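# Move paper-loaded cart through door into yellow bay

## Task

Using either robot or both, bring the utility cart from this room through the self-closing door into the other room and leave it parked in the yellow bay so that all four wheels sit fully inside the taped outline and none touches the tape. The case of copy paper has to be resting in the cart's top tray with no part of it overhanging the tray's edges. When finished, the door must be closed. Neither robot may be knocked over or left leaning, or the task fails.

## Robot and tools

Robots: r1 and r2 are identical Hello Robot Stretch 4 units, each roughly 1.6 m tall. Each has an omni-wheel base whose rim lies within 0.23 m of the base origin, a lift that rides up a mast, an arm that telescopes forward, and a wrist with yaw, pitch and roll plus a two-finger gripper. Each robot reports in its own frames, so their positions relative to each other can only be judged from camera images, lidar_m and wrist_depth_mm.

Frames: the base frame sits on the floor below the base centre, x forward, y left, z up, in metres. hand_pose (a point between the open fingertips) is given in this frame and may be slightly wrong. The odometry frame is where the base frame was at scene start; base_odometry counts wheel rotation only, so slip shows up as travel. Heading is in radians, left positive, -3.142 to 3.142.

move: arguments r1 and r2, one object per robot (omit or null for a robot you do not command), plus cameras and blocking. blocking must always be false, otherwise the action is refused; the call returns at once while motion continues. Inside a robot's object:
- base: relative offsets from the base's last reported position, never absolute. translate_m (metres, forward positive, -2 to 2), strafe_m (metres, left positive, -2 to 2), rotate_rad (radians, counter-clockwise positive, -3.2 to 3.2). translate_m and strafe_m may be combined for a straight diagonal; rotation must be sent alone.
- joints: absolute targets keyed by name. lift_m 0 to 1.2; arm_m 0 to 0.55; wrist_yaw_rad -1.134 to 4.276 (0 forward, left positive, 3.14 folded back); wrist_pitch_rad -1.117 to 4.259 (0 level, 1.57 pointing down); wrist_roll_rad -1.117 to 4.259 (clockwise seen from behind positive); gripper_m -0.038 to 0.141, the fingertip gap in metres (reading can be off by up to 0.015). Out-of-range targets are clipped and reported.
- pace: "slow", "default", "fast" or "max". speeds: per-joint top speed replacing pace (not for gripper_m). contact_limits: 0 to 1 push threshold for arm_m, lift_m, translate_m, strafe_m, rotate_rad, placed alongside that same command; default 0.5. A base limit persists until the next base command.
- end_of_arm: "enable_torque" on its own, to re-power limp wrist or gripper motors.
A new move replaces targets only for the joints and base it names; everything else keeps running. Commands in one call start together. A move with no action returns full state and all images.

wait: seconds 0 to 10, optional cameras. Returns early once any running move comes to rest. wait(0) shows progress in the "earlier move" line.
stop: brakes all motions on both robots and returns when at rest; also re-brakes slack wheels. Check the "stop:" line to see whether wheels hold.
zoom_image: camera name and region [x0, y0, x1, y1] in pixels of its latest image, at most 504 by 504; only cameras in the newest images.
finished_scene: scene number; ends the scene irreversibly, so the goal must already hold with robots idle.
Camera names: r1_head_camera, r1_head_left_camera, r1_head_right_camera, r1_wrist_camera, the same for r2, or "all".

Result lines: base_status and joint_status show "moving", "done" (base: wheels turned the commanded amount, even with slip), "off_target" (resting short of target), or an uncommanded stop: contact_stop (blocked, that part goes slack), time_out (target dropped), limit_stop_at_own_body, limit_stop_at_tilt (lean above 6 degrees; lift, arm and wheels go slack), torque_fault (motor limp until enable_torque). Any such stop cancels the rest of the calls in that reply. on_its_own reports holding, slack or off joints; "held at" is a target. lidar_m: 12 distances in 30-degree sectors counter-clockwise from straight ahead (4th left, 7th rear, 10th right); "-" is nothing seen or closer than 0.25 m. wrist_depth_mm: 7x7 grid of depths, 100 to 2000 mm. turned_by_wheels vs turned_by_imu differing by over about 0.1 rad in one move suggests slip or a collision. base_tilt in degrees, forward and right positive. motor_effort in percent with peak in brackets; servo_current in mA. "as last shown" marks an uncommanded robot.

Gripping: command a gap more than 0.015 under the object's width; lower squeezes harder. For a bar or handle use -0.02 or less. Gripper readings do not prove a grasp; look for a rise in gripper servo_current. Open before twisting if the fingers straddle a thin rim.

Hazards: never let the robots press on each other; a base already touching the other robot must not drive further, and do not close a gripper on the other's fingers. Shared loads can tip a robot because travel differs up to 3 cm per metre. Over 1 kg in hand with arm_m above 0.2 risks tipping when driving, turning or braking. Avoid self-collision: gripper over the base with low lift, tilting up while rolled or yawed right, and tilting or rolling while folded back. Keep lift contact limit at least 0.15 for 1 kg, 0.3 for 2 kg. Do not slam into fixed or heavy objects, drop things from height, or release moving items. Loose objects may be nudged occasionally.

Each tool is called after "Call:" as a command line: name --argument value for each argument, lists and objects as JSON in quotes; but a table of rows of numbers goes row by row, as --pt "numbers of a row", without its own name.

## Session

Call:
move --blocking false

Scene clock: 0.00 s.
r1.base_odometry: x=+0.000 y=+0.000 heading=+0.000
r1.turned_by_wheels: +0.000
r1.turned_by_imu: +0.000
r1.base_tilt: forward=-1.6 right=+1.3
r1.lidar_m: 1.92 2.25 3.81 1.93 0.97 0.84 0.83 0.93 0.77 0.76 0.93 1.59
r1.base_status: not commanded
r1.joint_positions: lift_m=+0.127 arm_m=+0.000 wrist_yaw_rad=+3.089 wrist_pitch_rad=+0.002 wrist_roll_rad=+0.000 gripper_m=+0.056
r1.joint_status: not commanded
r1.measured_speeds: all 0
r1.motor_effort: lift_m=+20 arm_m=-4 wheel_0=+0 wheel_1=+1 wheel_2=+1
r1.servo_current: wrist_yaw_rad=39 wrist_pitch_rad=46 wrist_roll_rad=65 gripper_m=39
r1.hand_pose: x=-0.1125 y=+0.1024 z=+0.3046 quat_wxyz=(+0.026, -0.001, +0.000, +1.000) (m; r1's base frame)
r1.wrist_depth_mm: 137 138 - - - - - / 113 139 - - - - - / 117 140 224 - - - - / 137 161 - - - - - / - - - - - - - / - - 191 - 187 - - / 842 759 750 788 788 732 768
r2.base_odometry: x=+0.000 y=+0.000 heading=+0.000
r2.turned_by_wheels: +0.000
r2.turned_by_imu: +0.000
r2.base_tilt: forward=-0.6 right=+0.1
r2.lidar_m: 2.02 1.45 1.40 1.49 2.01 2.22 2.34 3.17 1.60 3.62 2.59 2.46
r2.base_status: not commanded
r2.joint_positions: lift_m=+0.295 arm_m=+0.000 wrist_yaw_rad=+3.133 wrist_pitch_rad=+0.002 wrist_roll_rad=+0.000 gripper_m=+0.056
r2.joint_status: not commanded
r2.measured_speeds: all 0
r2.motor_effort: lift_m=+18 arm_m=-4 wheel_0=+0 wheel_1=-1 wheel_2=+0
r2.servo_current: wrist_yaw_rad=46 wrist_pitch_rad=39 wrist_roll_rad=46 gripper_m=59
r2.hand_pose: x=-0.1167 y=+0.0898 z=+0.4727 quat_wxyz=(+0.004, -0.001, +0.000, +1.000) (m; r2's base frame)
r2.wrist_depth_mm: - 140 - - - - - / - 126 150 - - - - / - 130 185 - - - - / 144 143 272 - - - - / 229 - - - - - - / 226 1576 196 1576 190 1618 1464 / 226 1060 1138 - - 1025 1060
pictures: r1_head_camera, r1_head_left_camera, r1_head_right_camera, r1_wrist_camera, r2_head_camera, r2_head_left_camera, r2_head_right_camera, r2_wrist_camera
Images, in order (width x height): r1_head_camera 420x560, r1_head_left_camera 420x672, r1_head_right_camera 420x672, r1_wrist_camera 616x392, r2_head_camera 420x560, r2_head_left_camera 420x672, r2_head_right_camera 420x672, r2_wrist_camera 616x392.

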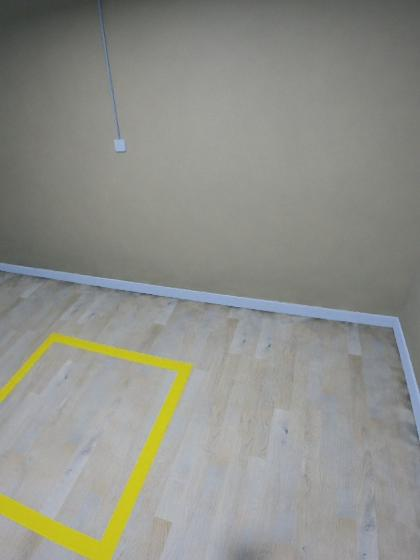

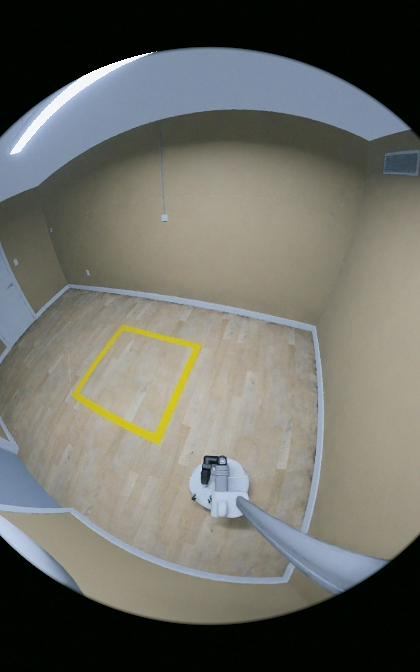

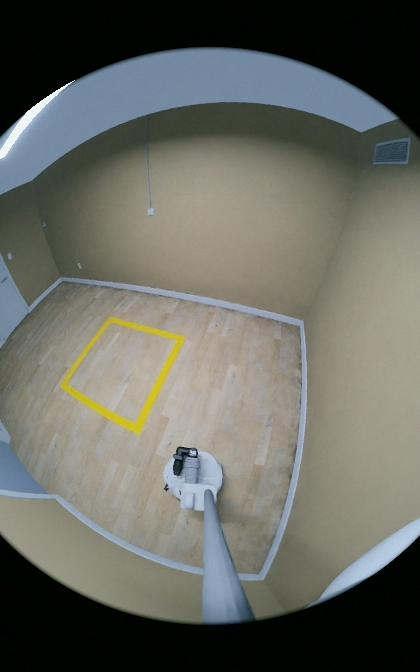

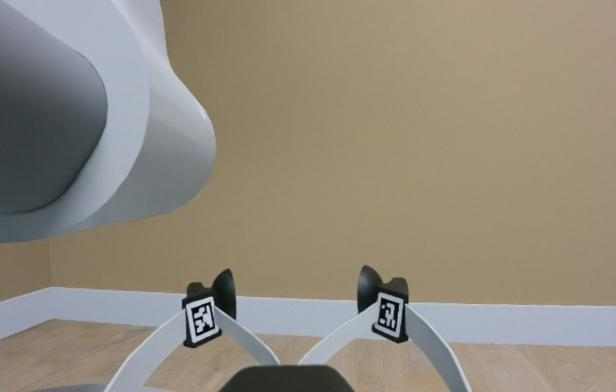

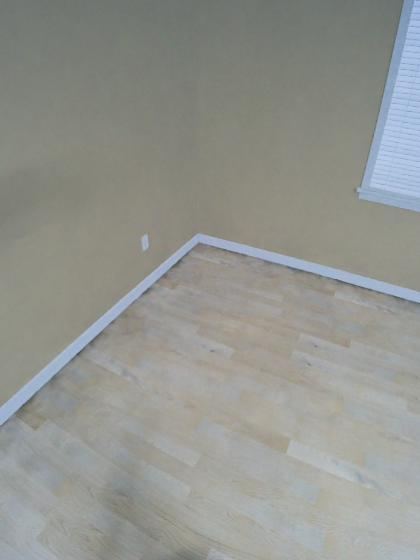

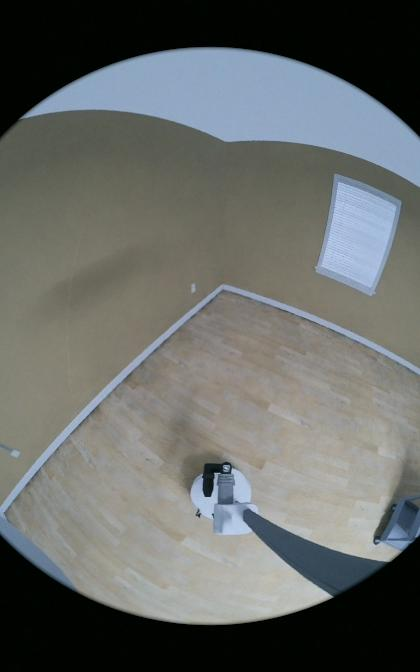

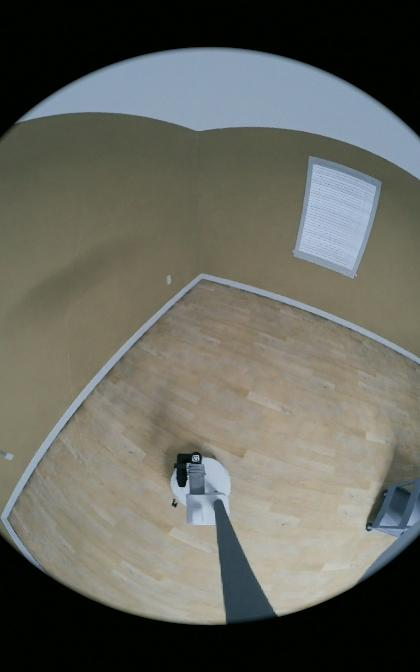

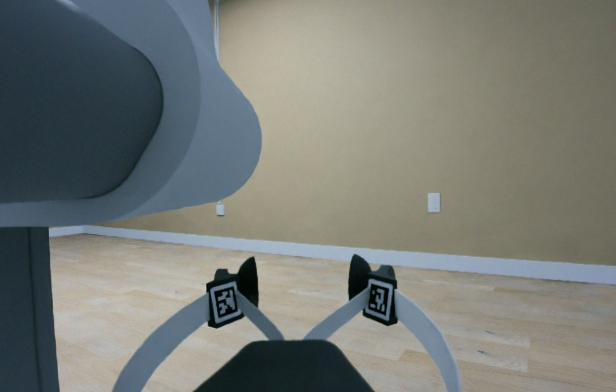

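Call:
move --blocking false --r1 '{"base":{"rotate_rad":1.1},"joints":{"lift_m":0.5}}' --r2 '{"base":{"rotate_rad":-1.6},"joints":{"lift_m":0.5}}'

Call:
wait --seconds 3 --cameras '["r1_head_camera","r1_head_left_camera","r2_head_camera","r2_head_left_camera","r2_head_right_camera"]'

Scene clock: 4.00 s.
move: r1 moving; r2 moving
r1.base_odometry: x=+0.000 y=+0.000 heading=+0.252
r1.turned_by_wheels: +0.252
r1.turned_by_imu: +0.252
r1.base_tilt: forward=-1.6 right=+1.2
r1.lidar_m: 1.98 2.71 3.66 1.25 0.89 0.80 0.87 0.80 0.77 0.82 1.11 1.92
r1.base_status: rotate_rad moving
r1.joint_positions: lift_m=+0.164 arm_m=+0.000 wrist_yaw_rad=+3.089 wrist_pitch_rad=+0.002 wrist_roll_rad=+0.000 gripper_m=+0.056
r1.joint_status: lift_m moving
r1.measured_speeds: translate_m=-0.001 strafe_m=-0.001 rotate_rad=+0.980 lift_m=+0.146 arm_m=+0.000 wrist_yaw_rad=+0.000 wrist_pitch_rad=+0.000 wrist_roll_rad=+0.000
r1.motor_effort: lift_m=+26(27) arm_m=-4(4) wheel_0=-8(9) wheel_1=-6(9) wheel_2=-7(7)
r1.servo_current: wrist_yaw_rad=59(59) wrist_pitch_rad=39(46) wrist_roll_rad=46(59) gripper_m=39(39)
r1.hand_pose: x=-0.1125 y=+0.1024 z=+0.3421 quat_wxyz=(+0.026, -0.001, +0.000, +1.000)
r1.wrist_depth_mm: 136 138 - - - - - / 113 139 - - - - - / 117 140 228 - - - - / 137 161 - - - - - / - - - - - - - / - - 190 - 188 - - / 842 820 820 153 809 - -
r2.base_odometry: x=+0.000 y=+0.000 heading=-0.252
r2.turned_by_wheels: -0.252
r2.turned_by_imu: -0.244
r2.base_tilt: forward=-0.7 right=+0.1
r2.lidar_m: 2.52 1.62 1.40 1.40 1.67 2.23 2.24 2.64 1.59 1.63 2.93 2.49
r2.base_status: rotate_rad moving
r2.joint_positions: lift_m=+0.333 arm_m=+0.000 wrist_yaw_rad=+3.133 wrist_pitch_rad=+0.002 wrist_roll_rad=+0.000 gripper_m=+0.056
r2.joint_status: lift_m moving
r2.measured_speeds: translate_m=+0.000 strafe_m=+0.000 rotate_rad=-0.974 lift_m=+0.146 arm_m=+0.000 wrist_yaw_rad=+0.000 wrist_pitch_rad=+0.000 wrist_roll_rad=+0.000
r2.motor_effort: lift_m=+22(24) arm_m=-4(4) wheel_0=+8(9) wheel_1=+8(10) wheel_2=+9(11)
r2.servo_current: wrist_yaw_rad=33(52) wrist_pitch_rad=39(46) wrist_roll_rad=52(52) gripper_m=39(59)
r2.hand_pose: x=-0.1167 y=+0.0898 z=+0.5104 quat_wxyz=(+0.004, -0.001, +0.000, +1.000)
r2.wrist_depth_mm: - 141 - - - - - / - 126 150 - - - - / - 130 184 - - - - / 144 143 272 - - - - / 229 - - - - - - / 227 1708 196 1661 190 1756 1576 / 225 1138 1205 - - 1138 1138
pictures: none

Scene clock: 5.60 s.
earlier move: r1 moving; r2 done
r1.base_odometry: x=+0.000 y=+0.000 heading=+1.099
r1.turned_by_wheels: +0.848
r1.turned_by_imu: +0.852
r1.base_tilt: forward=-1.6 right=+1.3
r1.lidar_m: 3.90 1.80 0.97 0.84 0.85 0.89 0.76 0.78 0.94 1.72 1.92 2.31
r1.base_status: done
r1.joint_positions: lift_m=+0.497 arm_m=+0.000 wrist_yaw_rad=+3.089 wrist_pitch_rad=+0.002 wrist_roll_rad=+0.000 gripper_m=+0.056
r1.joint_status: lift_m moving
r1.measured_speeds: translate_m=+0.000 strafe_m=+0.000 rotate_rad=+0.000 lift_m=+0.047 arm_m=+0.000 wrist_yaw_rad=+0.000 wrist_pitch_rad=+0.000 wrist_roll_rad=+0.000
r1.motor_effort: lift_m=+25(29) arm_m=-4(4) wheel_0=-3(10) wheel_1=-2(9) wheel_2=-2(8)
r1.servo_current: wrist_yaw_rad=65(65) wrist_pitch_rad=52(52) wrist_roll_rad=59(65) gripper_m=39(46)
r1.hand_pose: x=-0.1125 y=+0.1024 z=+0.6741 quat_wxyz=(+0.026, -0.001, +0.000, +1.000)
r1.wrist_depth_mm: 136 139 - - - - - / 113 139 - - - - - / 117 139 228 - - - - / 137 161 - - - - - / - - - - - - - / - - 190 - 187 - - / - 140 - 136 - - -
r2.base_odometry: x=+0.000 y=+0.000 heading=-1.599
r2.turned_by_wheels: -1.347
r2.turned_by_imu: -1.311
r2.base_tilt: forward=-0.7 right=+0.0
r2.lidar_m: 3.69 2.62 2.47 2.04 1.47 1.41 1.46 1.99 2.24 2.30 3.11 1.60
r2.base_status: done
r2.joint_positions: lift_m=+0.500 arm_m=+0.000 wrist_yaw_rad=+3.133 wrist_pitch_rad=+0.002 wrist_roll_rad=+0.000 gripper_m=+0.056
r2.joint_status: all done
r2.measured_speeds: all 0
r2.motor_effort: lift_m=+21(24) arm_m=-4(4) wheel_0=+5(11) wheel_1=+3(11) wheel_2=+5(11)
r2.servo_current: wrist_yaw_rad=39(59) wrist_pitch_rad=39(46) wrist_roll_rad=39(52) gripper_m=46(59)
r2.hand_pose: x=-0.1167 y=+0.0898 z=+0.6775 quat_wxyz=(+0.004, -0.001, +0.000, +1.000)
r2.wrist_depth_mm: - 140 - - - - - / - 126 142 - - - - / - 130 185 - - - - / 144 144 226 - - - - / 229 - - - - - - / 227 - 196 - 188 - - / 226 1464 1576 - - - -
wait: 1.60 of 3 s (r2 has come to rest)
Images, in order (width x height): r1_head_camera 420x560, r1_head_left_camera 420x672, r2_head_camera 420x560, r2_head_left_camera 420x672, r2_head_right_camera 420x672.

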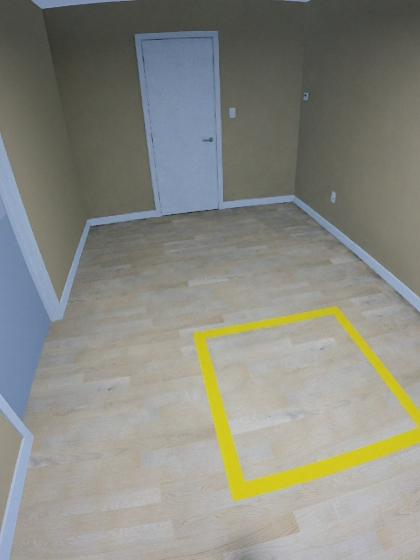

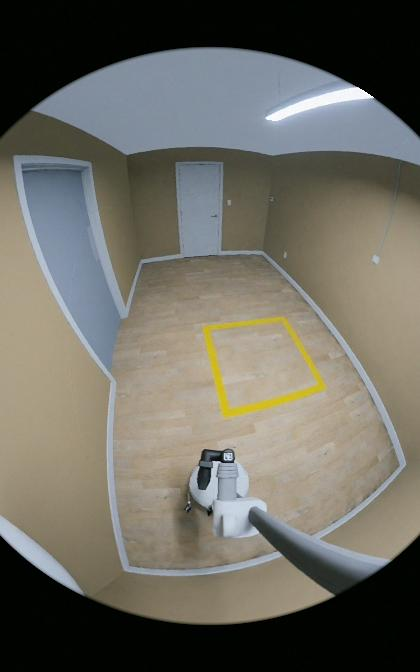

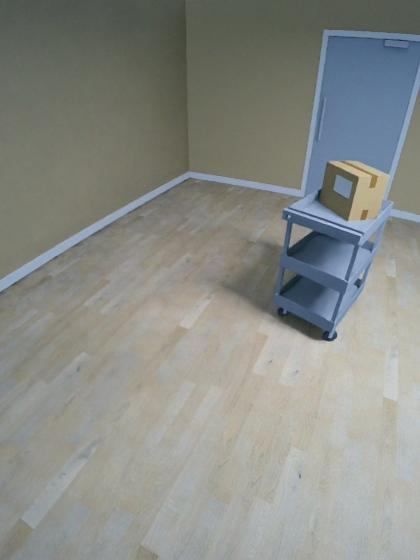

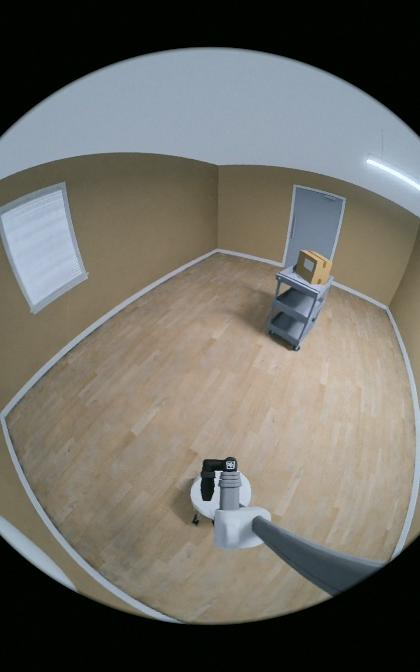

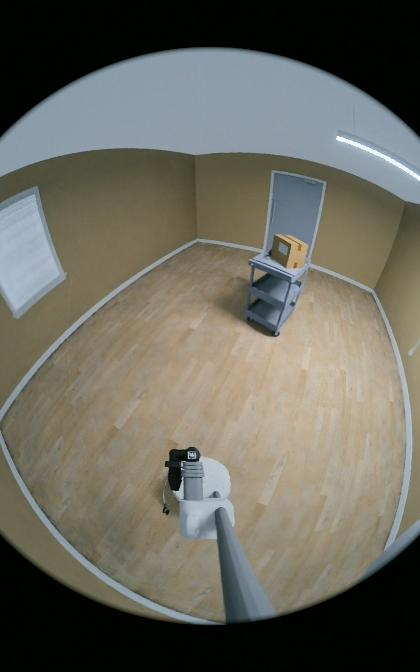

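Call:
zoom_image --camera "r2_head_camera" --region '[260, 20, 420, 350]'

Call:
zoom_image --camera "r1_head_left_camera" --region '[0, 140, 240, 540]'

Scaled by 1.527 from the camera's image (finer frame: 1200x1600).

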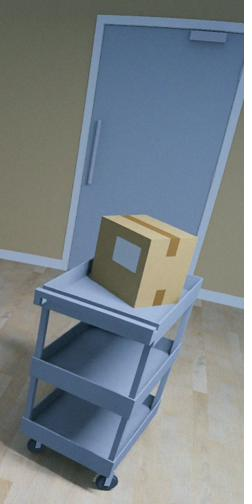

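Scaled by 1.260 from the camera's image (finer frame: 600x960).

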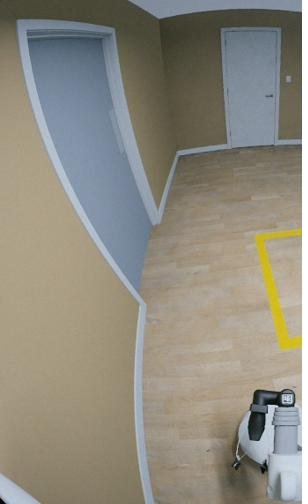

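Call:
move --blocking false --r1 '{"base":{"rotate_rad":1.76}}' --r2 '{"base":{"rotate_rad":-0.33},"joints":{"wrist_yaw_rad":0,"lift_m":0.8}}'

Call:
wait --seconds 1.5

Call:
wait --seconds 1.5 --cameras '["r1_head_camera","r1_head_left_camera","r1_head_right_camera","r2_head_camera","r2_wrist_camera"]'

Scene clock: 59.27 s.
earlier move: r1 done
move: r1 moving; r2 moving
r1.base_odometry: x=+0.000 y=+0.000 heading=+1.352
r1.turned_by_wheels: +0.252
r1.turned_by_imu: +0.253
r1.base_tilt: forward=-1.6 right=+1.2
r1.lidar_m: 3.12 1.19 0.86 0.82 0.89 0.81 0.77 0.81 1.17 1.92 2.02 2.82
r1.base_status: rotate_rad moving
r1.joint_positions: lift_m=+0.499 arm_m=+0.000 wrist_yaw_rad=+3.089 wrist_pitch_rad=+0.002 wrist_roll_rad=+0.000 gripper_m=+0.056
r1.joint_status: all done
r1.measured_speeds: translate_m=+0.000 strafe_m=+0.002 rotate_rad=+0.970 lift_m=+0.000 arm_m=+0.000 wrist_yaw_rad=+0.000 wrist_pitch_rad=+0.000 wrist_roll_rad=+0.000
r1.motor_effort: lift_m=+25(25) arm_m=-4(4) wheel_0=-10(10) wheel_1=-6(9) wheel_2=-8(8)
r1.servo_current: wrist_yaw_rad=46(52) wrist_pitch_rad=39(46) wrist_roll_rad=65(65) gripper_m=39(46)
r1.hand_pose: x=-0.1125 y=+0.1024 z=+0.6771 quat_wxyz=(+0.026, -0.001, +0.000, +1.000)
r1.wrist_depth_mm: 136 139 - - - - - / 113 139 - - - - - / 118 139 229 - - - - / 137 162 - - - - - / - - - - - - - / - - 190 - 188 - - / - 140 - 137 - - -
r2.base_odometry: x=+0.000 y=+0.000 heading=-1.833
r2.turned_by_wheels: -0.234
r2.turned_by_imu: -0.227
r2.base_tilt: forward=-0.7 right=+0.1
r2.lidar_m: 1.63 2.90 2.49 2.51 1.60 1.41 1.42 1.68 2.19 2.24 2.61 1.59
r2.base_status: rotate_rad moving
r2.joint_positions: lift_m=+0.538 arm_m=+0.000 wrist_yaw_rad=+2.569 wrist_pitch_rad=+0.002 wrist_roll_rad=+0.000 gripper_m=+0.056
r2.joint_status: lift_m moving; wrist_yaw_rad moving
r2.measured_speeds: translate_m=+0.000 strafe_m=+0.001 rotate_rad=-0.642 lift_m=+0.146 arm_m=+0.000 wrist_yaw_rad=-1.746 wrist_pitch_rad=+0.000 wrist_roll_rad=+0.000
r2.motor_effort: lift_m=+26(26) arm_m=-4(4) wheel_0=+5(10) wheel_1=+5(9) wheel_2=+5(11)
r2.servo_current: wrist_yaw_rad=85(111) wrist_pitch_rad=39(46) wrist_roll_rad=52(59) gripper_m=46(52)
r2.hand_pose: x=-0.0242 y=+0.2296 z=+0.7154 quat_wxyz=(+0.282, -0.001, +0.000, +0.959)
r2.wrist_depth_mm: - - - - - - - / - - - - - - - / 244 - - - - - - / - - - - - - - / - - - - - - 1756 / - - 189 - 188 - - / - 122 - - - 1499 1499
pictures: none

Scene clock: 60.77 s.
earlier move: r1 moving; r2 moving
r1.base_odometry: x=+0.000 y=+0.000 heading=+2.859
r1.turned_by_wheels: +1.507
r1.turned_by_imu: +1.515
r1.base_tilt: forward=-1.6 right=+1.3
r1.lidar_m: 0.82 0.88 0.81 0.75 0.79 1.08 1.92 1.99 2.65 3.92 1.30 0.89
r1.base_status: rotate_rad moving
r1.joint_positions: lift_m=+0.500 arm_m=+0.000 wrist_yaw_rad=+3.089 wrist_pitch_rad=+0.002 wrist_roll_rad=+0.000 gripper_m=+0.056
r1.joint_status: all done
r1.measured_speeds: all 0
r1.motor_effort: lift_m=+25(25) arm_m=-4(4) wheel_0=-1(10) wheel_1=-1(10) wheel_2=+1(8)
r1.servo_current: wrist_yaw_rad=33(65) wrist_pitch_rad=39(52) wrist_roll_rad=52(65) gripper_m=46(52)
r1.hand_pose: x=-0.1125 y=+0.1024 z=+0.6771 quat_wxyz=(+0.026, -0.001, +0.000, +1.000)
r1.wrist_depth_mm: 136 139 - - - - - / 113 139 - - - - - / 117 140 272 - - - - / 137 161 - - - - - / - - - - - - - / - - 193 - 188 - - / 1708 1537 1499 153 1576 - -
r2.base_odometry: x=+0.000 y=+0.000 heading=-1.928
r2.turned_by_wheels: -0.095
r2.turned_by_imu: -0.092
r2.base_tilt: forward=-0.6 right=+0.1
r2.lidar_m: 1.62 3.11 2.51 2.48 1.73 1.41 1.42 1.57 2.25 2.22 2.50 2.02
r2.base_status: done
r2.joint_positions: lift_m=+0.800 arm_m=+0.000 wrist_yaw_rad=+0.015 wrist_pitch_rad=+0.002 wrist_roll_rad=+0.000 gripper_m=+0.056
r2.joint_status: lift_m moving; wrist_yaw_rad moving
r2.measured_speeds: translate_m=+0.000 strafe_m=+0.000 rotate_rad=-0.001 lift_m=+0.004 arm_m=+0.000 wrist_yaw_rad=-0.607 wrist_pitch_rad=+0.000 wrist_roll_rad=+0.000
r2.motor_effort: lift_m=+22(26) arm_m=-4(4) wheel_0=+3(10) wheel_1=+4(9) wheel_2=+4(11)
r2.servo_current: wrist_yaw_rad=72(156) wrist_pitch_rad=46(46) wrist_roll_rad=46(59) gripper_m=52(52)
r2.hand_pose: x=+0.4606 y=-0.0830 z=+0.9775 quat_wxyz=(+1.000, +0.000, +0.001, +0.008)
r2.wrist_depth_mm: - - - - - - - / - - - - - - - / - - - - - - - / - - - - 1708 - - / - - - - 1756 - - / - - 195 1618 190 - - / - - - - - - -
wait: 1.50 s; no rest
pictures: none

Scene clock: 60.93 s.
earlier move: r1 done; r2 moving
r1.base_odometry: x=+0.000 y=+0.000 heading=+2.859
r1.turned_by_wheels: +0.000
r1.turned_by_imu: +0.000
r1.base_tilt: forward=-1.6 right=+1.3
r1.lidar_m: 0.83 0.86 0.82 0.77 0.81 1.08 1.91 1.99 2.65 3.95 1.31 0.90
r1.base_status: done
r1.joint_positions: lift_m=+0.500 arm_m=+0.000 wrist_yaw_rad=+3.089 wrist_pitch_rad=+0.002 wrist_roll_rad=+0.000 gripper_m=+0.056
r1.joint_status: all done
r1.measured_speeds: all 0
r1.motor_effort: lift_m=+25(25) arm_m=-4(4) wheel_0=-2(10) wheel_1=-1(10) wheel_2=+0(8)
r1.servo_current: wrist_yaw_rad=72(72) wrist_pitch_rad=39(52) wrist_roll_rad=46(65) gripper_m=39(52)
r1.hand_pose: x=-0.1125 y=+0.1024 z=+0.6771 quat_wxyz=(+0.026, -0.001, +0.000, +1.000)
r1.wrist_depth_mm: 136 138 - - - - - / 113 139 - - - - - / 118 140 272 - - - - / 137 162 - - - - - / - - - - - - - / - - 195 - 187 - - / 1708 1499 1537 153 1576 - -
r2.base_odometry: x=+0.000 y=+0.000 heading=-1.928
r2.turned_by_wheels: +0.000
r2.turned_by_imu: +0.000
r2.base_tilt: forward=-0.7 right=+0.1
r2.lidar_m: 1.64 3.12 2.51 2.48 1.72 1.43 1.40 1.58 2.25 2.23 2.51 2.00
r2.base_status: done
r2.joint_positions: lift_m=+0.800 arm_m=+0.000 wrist_yaw_rad=+0.003 wrist_pitch_rad=+0.002 wrist_roll_rad=+0.000 gripper_m=+0.056
r2.joint_status: lift_m moving; wrist_yaw_rad moving
r2.measured_speeds: translate_m=+0.000 strafe_m=+0.000 rotate_rad=+0.000 lift_m=+0.000 arm_m=+0.000 wrist_yaw_rad=-0.005 wrist_pitch_rad=+0.000 wrist_roll_rad=+0.000
r2.motor_effort: lift_m=+19(26) arm_m=-4(4) wheel_0=+3(10) wheel_1=+3(9) wheel_2=+4(11)
r2.servo_current: wrist_yaw_rad=26(156) wrist_pitch_rad=39(46) wrist_roll_rad=39(59) gripper_m=52(52)
r2.hand_pose: x=+0.4596 y=-0.0866 z=+0.9775 quat_wxyz=(+1.000, +0.000, +0.001, +0.001)
r2.wrist_depth_mm: - - - - - - - / - - - - - - - / - - - - - - - / - - - - 1661 - - / - - - - 1863 - - / - - 196 1618 189 - - / - - - - - - -
wait: 0.17 of 1.5 s (r1 has come to rest)
Images, in order (width x height): r1_head_camera 420x560, r1_head_left_camera 420x672, r1_head_right_camera 420x672, r2_head_camera 420x560, r2_wrist_camera 616x392.

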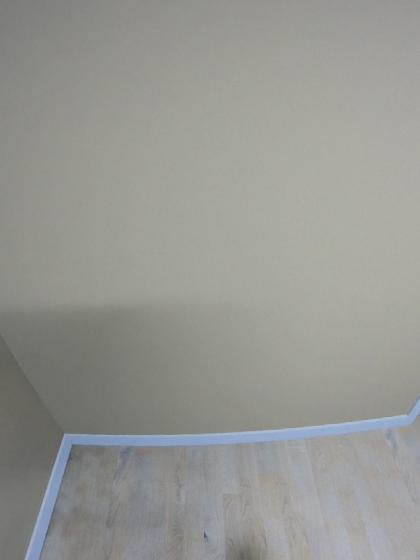

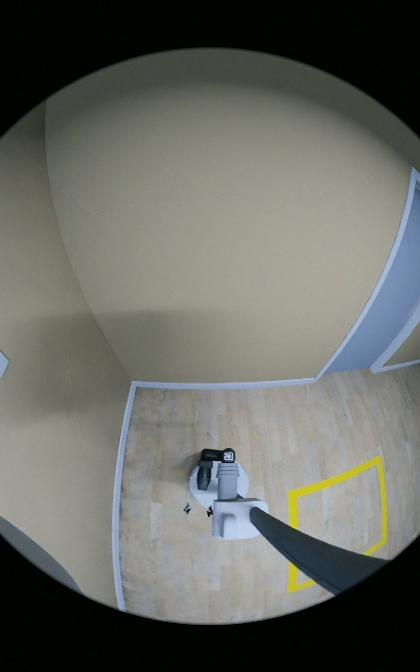

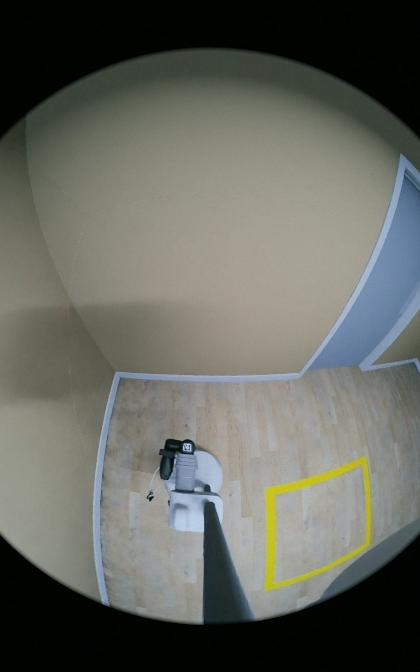

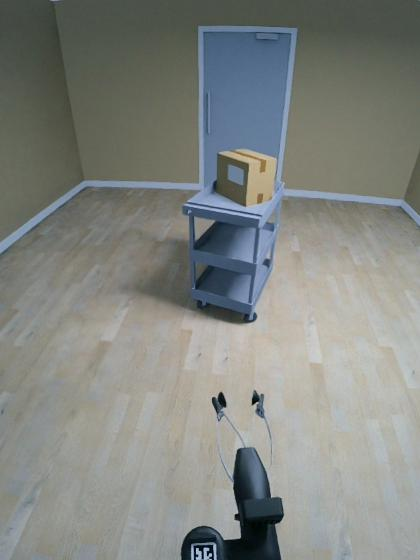

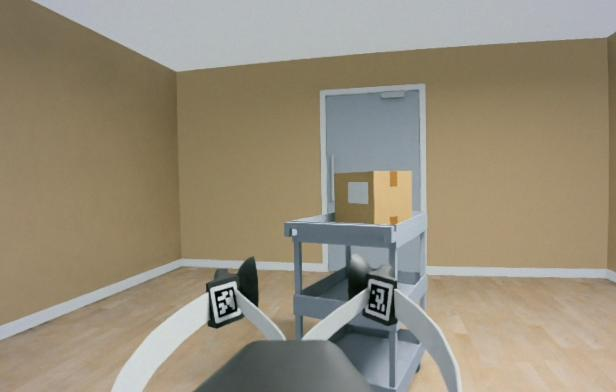

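Call:
move --blocking false --r1 '{"base":{"rotate_rad":-0.08}}' --r2 '{"base":{"translate_m":0.5,"strafe_m":-0.1}}'

Call:
wait --seconds 1

Call:
move --blocking false --r1 '{"base":{"strafe_m":-1.85},"joints":{"lift_m":0.2},"pace":"fast"}'

Call:
wait --seconds 1.5

Call:
wait --seconds 6 --cameras '["r1_head_camera","r1_head_right_camera","r2_head_camera","r2_wrist_camera"]'

Scene clock: 71.20 s.
earlier move: r2 done
move: r1 moving; r2 moving
r1.base_odometry: x=+0.000 y=+0.000 heading=+2.780
r1.turned_by_wheels: -0.080
r1.turned_by_imu: -0.080
r1.base_tilt: forward=-1.6 right=+1.3
r1.lidar_m: 0.83 0.86 0.85 0.77 0.80 1.00 1.92 1.98 2.48 3.95 1.55 0.93
r1.base_status: rotate_rad moving
r1.joint_positions: lift_m=+0.500 arm_m=+0.000 wrist_yaw_rad=+3.089 wrist_pitch_rad=+0.002 wrist_roll_rad=+0.000 gripper_m=+0.056
r1.joint_status: not commanded
r1.measured_speeds: all 0
r1.motor_effort: lift_m=+25(25) arm_m=-4(4) wheel_0=+4(5) wheel_1=+2(5) wheel_2=+0(5)
r1.servo_current: wrist_yaw_rad=52(65) wrist_pitch_rad=52(52) wrist_roll_rad=59(65) gripper_m=39(46)
r1.hand_pose: x=-0.1125 y=+0.1024 z=+0.6771 quat_wxyz=(+0.026, -0.001, +0.000, +1.000)
r1.wrist_depth_mm: 137 138 - - - - - / 113 139 - - - - - / 118 139 273 - - - - / 137 162 - - - - - / - - - - - - - / - - 191 - 187 - - / 1618 1499 1537 153 1430 - -
r2.base_odometry: x=-0.017 y=-0.027 heading=-1.928
r2.turned_by_wheels: +0.000
r2.turned_by_imu: +0.001
r2.base_tilt: forward=-0.7 right=+0.0
r2.lidar_m: 1.58 3.10 2.51 2.49 1.81 1.45 1.44 1.61 2.26 2.20 2.45 1.95
r2.base_status: translate_m moving; strafe_m moving
r2.joint_positions: lift_m=+0.800 arm_m=+0.000 wrist_yaw_rad=+0.003 wrist_pitch_rad=+0.002 wrist_roll_rad=+0.000 gripper_m=+0.056
r2.joint_status: all done
r2.measured_speeds: translate_m=+0.120 strafe_m=-0.024 rotate_rad=+0.005 lift_m=+0.000 arm_m=+0.000 wrist_yaw_rad=+0.000 wrist_pitch_rad=+0.000 wrist_roll_rad=+0.000
r2.motor_effort: lift_m=+21(21) arm_m=-4(4) wheel_0=+8(11) wheel_1=+6(7) wheel_2=-12(13)
r2.servo_current: wrist_yaw_rad=46(59) wrist_pitch_rad=33(46) wrist_roll_rad=59(59) gripper_m=52(52)
r2.hand_pose: x=+0.4596 y=-0.0866 z=+0.9775 quat_wxyz=(+1.000, +0.000, +0.001, +0.001)
r2.wrist_depth_mm: - - - - - - - / - - - - - - - / - - - - - - - / - - - - 1661 - - / - - - - 1921 - - / - - 196 1576 189 - - / - - - - - - -
pictures: none

Scene clock: 71.40 s.
earlier move: r1 done; r2 moving
r1.base_odometry: x=+0.000 y=+0.000 heading=+2.780
r1.turned_by_wheels: +0.000
r1.turned_by_imu: +0.000
r1.base_tilt: forward=-1.6 right=+1.3
r1.lidar_m: 0.84 0.87 0.83 0.76 0.78 1.01 1.93 1.99 2.49 3.94 1.54 0.93
r1.base_status: done
r1.joint_positions: lift_m=+0.500 arm_m=+0.000 wrist_yaw_rad=+3.089 wrist_pitch_rad=+0.002 wrist_roll_rad=+0.000 gripper_m=+0.056
r1.joint_status: not commanded
r1.measured_speeds: all 0
r1.motor_effort: lift_m=+25(25) arm_m=-4(4) wheel_0=+3(5) wheel_1=+1(5) wheel_2=+1(5)
r1.servo_current: wrist_yaw_rad=52(65) wrist_pitch_rad=46(52) wrist_roll_rad=59(65) gripper_m=46(46)
r1.hand_pose: x=-0.1125 y=+0.1024 z=+0.6771 quat_wxyz=(+0.026, -0.001, +0.000, +1.000)
r1.wrist_depth_mm: 136 138 - - - - - / 113 139 - - - - - / 118 140 272 - - - - / 137 161 - - - - - / - - - - - - - / - - 192 - 187 - - / 1576 1499 1499 153 1430 - -
r2.base_odometry: x=-0.033 y=-0.053 heading=-1.928
r2.turned_by_wheels: +0.000
r2.turned_by_imu: +0.000
r2.base_tilt: forward=-0.7 right=+0.0
r2.lidar_m: 1.56 3.10 2.46 2.49 1.81 1.48 1.45 1.63 2.24 2.20 2.50 1.97
r2.base_status: translate_m moving; strafe_m moving
r2.joint_positions: lift_m=+0.800 arm_m=+0.000 wrist_yaw_rad=+0.003 wrist_pitch_rad=+0.002 wrist_roll_rad=+0.000 gripper_m=+0.056
r2.joint_status: all done
r2.measured_speeds: translate_m=+0.171 strafe_m=-0.035 rotate_rad=-0.002 lift_m=+0.000 arm_m=+0.000 wrist_yaw_rad=+0.000 wrist_pitch_rad=+0.000 wrist_roll_rad=+0.000
r2.motor_effort: lift_m=+21(21) arm_m=-4(4) wheel_0=+7(11) wheel_1=+4(7) wheel_2=-12(13)
r2.servo_current: wrist_yaw_rad=52(59) wrist_pitch_rad=39(46) wrist_roll_rad=52(59) gripper_m=46(52)
r2.hand_pose: x=+0.4596 y=-0.0866 z=+0.9775 quat_wxyz=(+1.000, +0.000, +0.001, +0.001)
r2.wrist_depth_mm: - - - - - - - / - - - - - - - / - - - - - - - / - - - - 1661 - - / - - - - - - - / - - 196 1537 189 - - / - - - - - - -
wait: 0.20 of 1 s (r1 has come to rest)
pictures: none

Scene clock: 71.90 s.
earlier move: r2 moving
move: r1 moving
r1.base_odometry: x=+0.021 y=+0.054 heading=+2.780
r1.turned_by_wheels: +0.000
r1.turned_by_imu: +0.000
r1.base_tilt: forward=-1.6 right=+1.3
r1.lidar_m: 0.85 0.86 0.91 0.83 0.85 1.08 1.91 1.97 2.48 3.88 1.53 0.94
r1.base_status: strafe_m moving
r1.joint_positions: lift_m=+0.437 arm_m=+0.000 wrist_yaw_rad=+3.089 wrist_pitch_rad=+0.002 wrist_roll_rad=+0.000 gripper_m=+0.056
r1.joint_status: lift_m moving
r1.measured_speeds: translate_m=+0.000 strafe_m=-0.225 rotate_rad=-0.001 lift_m=-0.243 arm_m=+0.000 wrist_yaw_rad=+0.000 wrist_pitch_rad=+0.000 wrist_roll_rad=+0.000
r1.motor_effort: lift_m=+11(22) arm_m=-4(4) wheel_0=+13(13) wheel_1=-12(12) wheel_2=+0(2)
r1.servo_current: wrist_yaw_rad=65(65) wrist_pitch_rad=39(52) wrist_roll_rad=46(59) gripper_m=39(46)
r1.hand_pose: x=-0.1125 y=+0.1024 z=+0.6149 quat_wxyz=(+0.026, -0.001, +0.000, +1.000)
r1.wrist_depth_mm: 136 138 - - - - - / 114 139 - - - - - / 118 140 272 - - - - / 137 162 - - - - - / - - - - - - - / - - 192 - 187 - - / 1537 1397 1397 153 1464 - -
r2.base_odometry: x=-0.097 y=-0.156 heading=-1.928
r2.turned_by_wheels: +0.000
r2.turned_by_imu: +0.000
r2.base_tilt: forward=-0.7 right=+0.1
r2.lidar_m: 1.42 3.12 2.50 2.50 1.96 1.60 1.59 1.80 2.23 2.21 2.48 1.81
r2.base_status: translate_m moving; strafe_m moving
r2.joint_positions: lift_m=+0.800 arm_m=+0.000 wrist_yaw_rad=+0.003 wrist_pitch_rad=+0.002 wrist_roll_rad=+0.000 gripper_m=+0.056
r2.joint_status: not commanded
r2.measured_speeds: translate_m=+0.294 strafe_m=-0.058 rotate_rad=-0.002 lift_m=+0.000 arm_m=+0.000 wrist_yaw_rad=+0.000 wrist_pitch_rad=+0.000 wrist_roll_rad=+0.000
r2.motor_effort: lift_m=+21(21) arm_m=-4(4) wheel_0=+5(9) wheel_1=+7(7) wheel_2=-13(14)
r2.servo_current: wrist_yaw_rad=46(52) wrist_pitch_rad=39(46) wrist_roll_rad=46(65) gripper_m=46(52)
r2.hand_pose: x=+0.4596 y=-0.0866 z=+0.9775 quat_wxyz=(+1.000, +0.000, +0.001, +0.001)
r2.wrist_depth_mm: - - - - - - - / - - - - - - - / - - - - - - - / - - - - 1537 - - / - - - - 1708 - - / - - 196 1397 188 - - / - - - - - - -
pictures: none

Scene clock: 73.40 s.
earlier move: r1 moving; r2 moving
r1.base_odometry: x=+0.222 y=+0.587 heading=+2.780
r1.turned_by_wheels: +0.000
r1.turned_by_imu: -0.003
r1.base_tilt: forward=-1.6 right=+1.3
r1.lidar_m: 0.91 0.95 1.19 1.39 1.42 1.80 1.83 1.87 2.35 3.31 1.70 0.99
r1.base_status: strafe_m moving
r1.joint_positions: lift_m=+0.200 arm_m=+0.000 wrist_yaw_rad=+3.089 wrist_pitch_rad=+0.002 wrist_roll_rad=+0.000 gripper_m=+0.056
r1.joint_status: all done
r1.measured_speeds: translate_m=+0.000 strafe_m=-0.400 rotate_rad=-0.001 lift_m=+0.000 arm_m=+0.000 wrist_yaw_rad=+0.000 wrist_pitch_rad=+0.000 wrist_roll_rad=+0.000
r1.motor_effort: lift_m=+13(22) arm_m=-4(4) wheel_0=+7(14) wheel_1=-8(13) wheel_2=+2(2)
r1.servo_current: wrist_yaw_rad=59(65) wrist_pitch_rad=39(52) wrist_roll_rad=46(78) gripper_m=46(52)
r1.hand_pose: x=-0.1125 y=+0.1024 z=+0.3781 quat_wxyz=(+0.026, -0.001, +0.000, +1.000)
r1.wrist_depth_mm: 136 138 - - - - - / 113 139 - - - - - / 118 139 229 - - - - / 137 161 - - - - - / - - - - - - - / 1397 1430 193 1430 187 1366 1366 / 1008 904 917 153 960 931 991
r2.base_odometry: x=-0.266 y=-0.430 heading=-1.928
r2.turned_by_wheels: +0.000
r2.turned_by_imu: +0.001
r2.base_tilt: forward=-0.7 right=+0.1
r2.lidar_m: 1.11 3.08 2.52 2.48 2.35 1.93 1.90 2.14 2.21 2.22 2.45 1.40
r2.base_status: translate_m moving; strafe_m moving
r2.joint_positions: lift_m=+0.800 arm_m=+0.000 wrist_yaw_rad=+0.003 wrist_pitch_rad=+0.002 wrist_roll_rad=+0.000 gripper_m=+0.056
r2.joint_status: not commanded
r2.measured_speeds: translate_m=+0.046 strafe_m=-0.009 rotate_rad=+0.000 lift_m=+0.000 arm_m=+0.000 wrist_yaw_rad=+0.000 wrist_pitch_rad=+0.000 wrist_roll_rad=+0.000
r2.motor_effort: lift_m=+21(21) arm_m=-4(4) wheel_0=+5(11) wheel_1=+2(7) wheel_2=-6(14)
r2.servo_current: wrist_yaw_rad=52(59) wrist_pitch_rad=46(46) wrist_roll_rad=52(65) gripper_m=46(59)
r2.hand_pose: x=+0.4596 y=-0.0866 z=+0.9775 quat_wxyz=(+1.000, +0.000, +0.001, +0.001)
r2.wrist_depth_mm: - - - - - - - / - - - - - - - / - - - - - - - / - - - - 1205 - - / - - - 1336 1182 - - / - - 196 1576 189 - - / - - - - - - -
wait: 1.50 s; no rest
pictures: none

Scene clock: 73.87 s.
earlier move: r1 moving; r2 done
r1.base_odometry: x=+0.289 y=+0.762 heading=+2.780
r1.turned_by_wheels: +0.000
r1.turned_by_imu: -0.001
r1.base_tilt: forward=-1.6 right=+1.3
r1.lidar_m: 0.94 0.94 1.21 1.57 1.61 1.99 1.82 1.86 2.36 3.14 1.63 1.12
r1.base_status: strafe_m moving
r1.joint_positions: lift_m=+0.200 arm_m=+0.000 wrist_yaw_rad=+3.089 wrist_pitch_rad=+0.002 wrist_roll_rad=+0.000 gripper_m=+0.056
r1.joint_status: all done
r1.measured_speeds: translate_m=+0.000 strafe_m=-0.399 rotate_rad=+0.001 lift_m=+0.000 arm_m=+0.000 wrist_yaw_rad=+0.000 wrist_pitch_rad=+0.000 wrist_roll_rad=+0.000
r1.motor_effort: lift_m=+13(22) arm_m=-4(4) wheel_0=+7(14) wheel_1=-6(13) wheel_2=+0(2)
r1.servo_current: wrist_yaw_rad=39(65) wrist_pitch_rad=39(52) wrist_roll_rad=39(78) gripper_m=39(52)
r1.hand_pose: x=-0.1125 y=+0.1024 z=+0.3781 quat_wxyz=(+0.026, -0.001, +0.000, +1.000)
r1.wrist_depth_mm: 136 139 - - - - - / 113 139 - - - - - / 117 139 229 - - - - / 137 162 - - - - - / - - - - - - - / 1397 1430 193 1430 187 1430 1366 / 1008 904 891 143 960 946 991
r2.base_odometry: x=-0.268 y=-0.433 heading=-1.928
r2.turned_by_wheels: +0.000
r2.turned_by_imu: +0.000
r2.base_tilt: forward=-0.7 right=+0.1
r2.lidar_m: 1.09 3.10 2.52 2.49 2.36 1.94 1.91 2.15 2.25 2.22 2.46 1.36
r2.base_status: done
r2.joint_positions: lift_m=+0.800 arm_m=+0.000 wrist_yaw_rad=+0.003 wrist_pitch_rad=+0.002 wrist_roll_rad=+0.000 gripper_m=+0.056
r2.joint_status: not commanded
r2.measured_speeds: all 0
r2.motor_effort: lift_m=+21(21) arm_m=-4(4) wheel_0=+4(11) wheel_1=+3(7) wheel_2=-2(14)
r2.servo_current: wrist_yaw_rad=46(59) wrist_pitch_rad=33(46) wrist_roll_rad=46(65) gripper_m=39(59)
r2.hand_pose: x=+0.4596 y=-0.0866 z=+0.9775 quat_wxyz=(+1.000, +0.000, +0.001, +0.001)
r2.wrist_depth_mm: - - - - - - - / - - - - - - - / - - - - - - - / - - - - 1205 - - / - - - 1308 1205 - - / - - 196 1576 189 - - / - - - - - - -
wait: 0.47 of 6 s (r2 has come to rest)
Images, in order (width x height): r1_head_camera 420x560, r1_head_right_camera 420x672, r2_head_camera 420x560, r2_wrist_camera 616x392.

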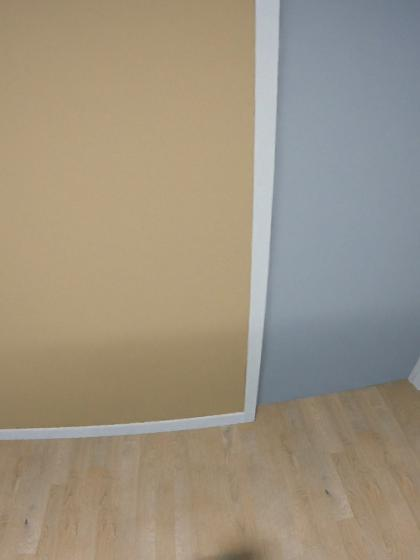

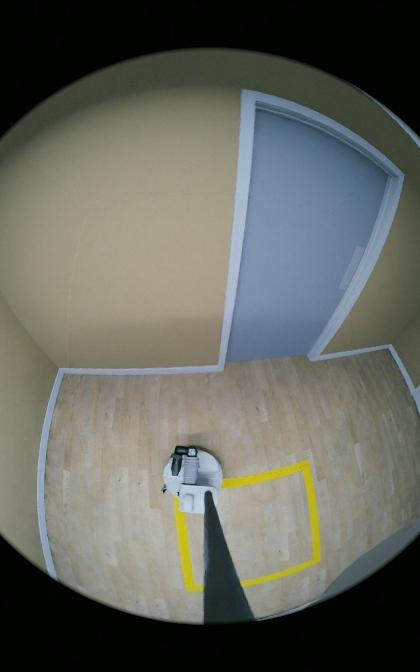

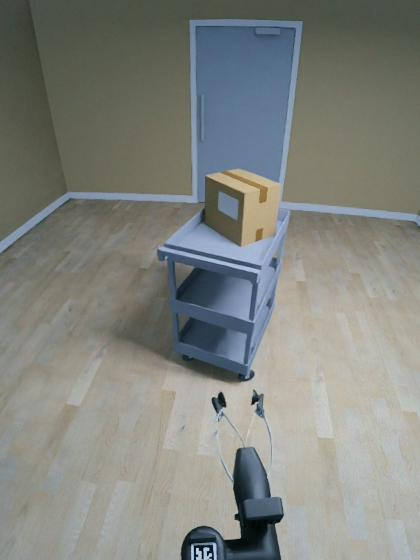

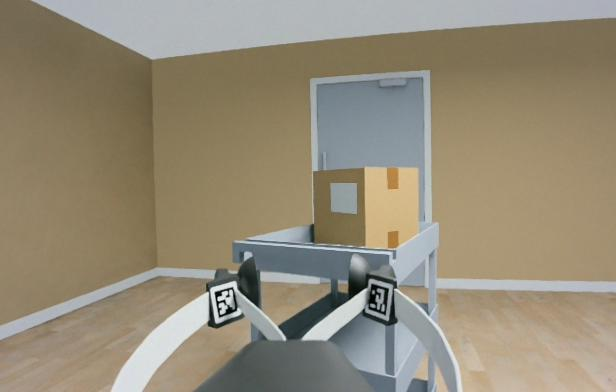

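Call:
zoom_image --camera "r2_head_camera" --region '[140, 150, 310, 390]'

Call:
zoom_image --camera "r2_wrist_camera" --region '[210, 140, 460, 300]'

Call:
wait --seconds 1.3 --cameras '["r1_head_camera","r1_head_right_camera","r1_head_left_camera"]'

Scaled by 2.100 from the camera's image (finer frame: 1200x1600).

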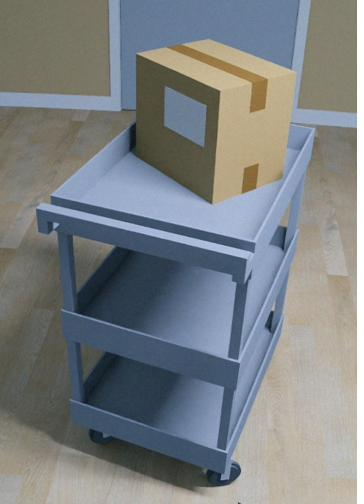

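Scaled by 2.016.

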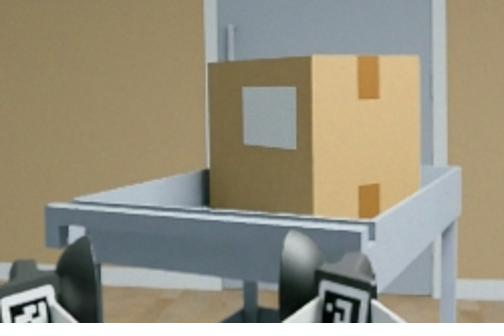

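Scene clock: 79.17 s.
earlier move: r1 done
r1.base_odometry: x=+0.655 y=+1.730 heading=+2.780
r1.turned_by_wheels: +0.000
r1.turned_by_imu: -0.005
r1.base_tilt: forward=-1.6 right=+1.3
r1.lidar_m: 1.11 1.17 1.40 2.56 2.60 1.85 1.67 1.69 2.14 2.09 1.82 1.19
r1.base_status: done
r1.joint_positions: lift_m=+0.200 arm_m=+0.000 wrist_yaw_rad=+3.089 wrist_pitch_rad=+0.002 wrist_roll_rad=+0.000 gripper_m=+0.056
r1.joint_status: all done
r1.measured_speeds: all 0
r1.motor_effort: lift_m=+13(22) arm_m=-4(4) wheel_0=-2(14) wheel_1=+2(13) wheel_2=+1(2)
r1.servo_current: wrist_yaw_rad=52(72) wrist_pitch_rad=46(52) wrist_roll_rad=52(78) gripper_m=39(52)
r1.hand_pose: x=-0.1125 y=+0.1024 z=+0.3781 quat_wxyz=(+0.026, -0.001, +0.000, +1.000)
r1.wrist_depth_mm: - 138 - - - - - / - 138 - - - - - / 112 138 215 - - - - / 129 143 241 - - - - / - - - - - - - / 1430 1397 192 1430 188 1537 1397 / 1025 904 904 153 960 917 991
r2.base_odometry: x=-0.268 y=-0.433 heading=-1.928
r2.turned_by_wheels: +0.000
r2.turned_by_imu: +0.001
r2.base_tilt: forward=-0.7 right=+0.1
r2.lidar_m: 1.11 3.13 2.49 2.50 2.35 1.92 1.92 2.15 2.23 2.20 2.46 1.35
r2.base_status: done
r2.joint_positions: lift_m=+0.800 arm_m=+0.000 wrist_yaw_rad=+0.003 wrist_pitch_rad=+0.002 wrist_roll_rad=+0.000 gripper_m=+0.056
r2.joint_status: not commanded
r2.measured_speeds: all 0
r2.motor_effort: lift_m=+21(21) arm_m=-4(4) wheel_0=+4(11) wheel_1=+3(7) wheel_2=-2(14)
r2.servo_current: wrist_yaw_rad=52(59) wrist_pitch_rad=46(46) wrist_roll_rad=52(65) gripper_m=46(59)
r2.hand_pose: x=+0.4596 y=-0.0866 z=+0.9775 quat_wxyz=(+1.000, +0.000, +0.001, +0.001)
r2.wrist_depth_mm: - - - - - - - / - - - - - - - / - - - - - - - / - - - - 1205 - - / - - - 1308 1182 - - / - - 196 1618 189 - - / - - - - - - -
wait: 0.00 of 1.3 s (r1 has come to rest)
pictures: r1_head_camera, r1_head_left_camera, r1_head_right_camera
Images, in order (width x height): r1_head_camera 420x560, r1_head_left_camera 420x672, r1_head_right_camera 420x672.

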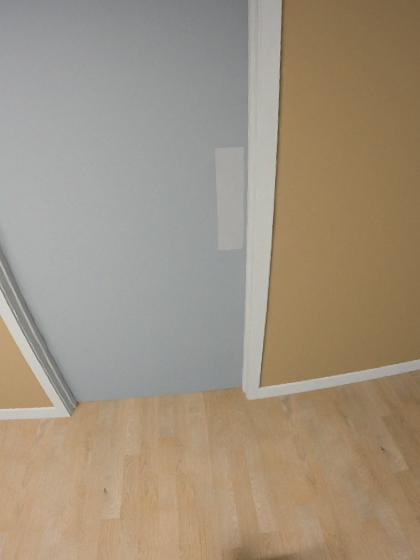

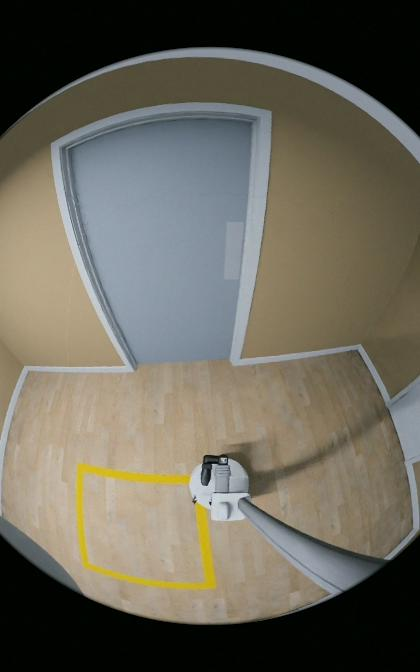

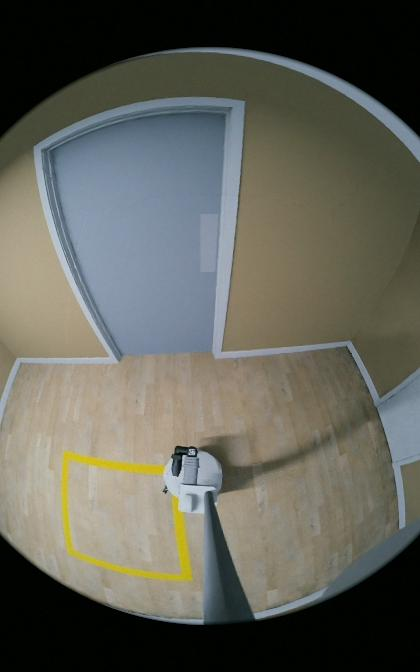

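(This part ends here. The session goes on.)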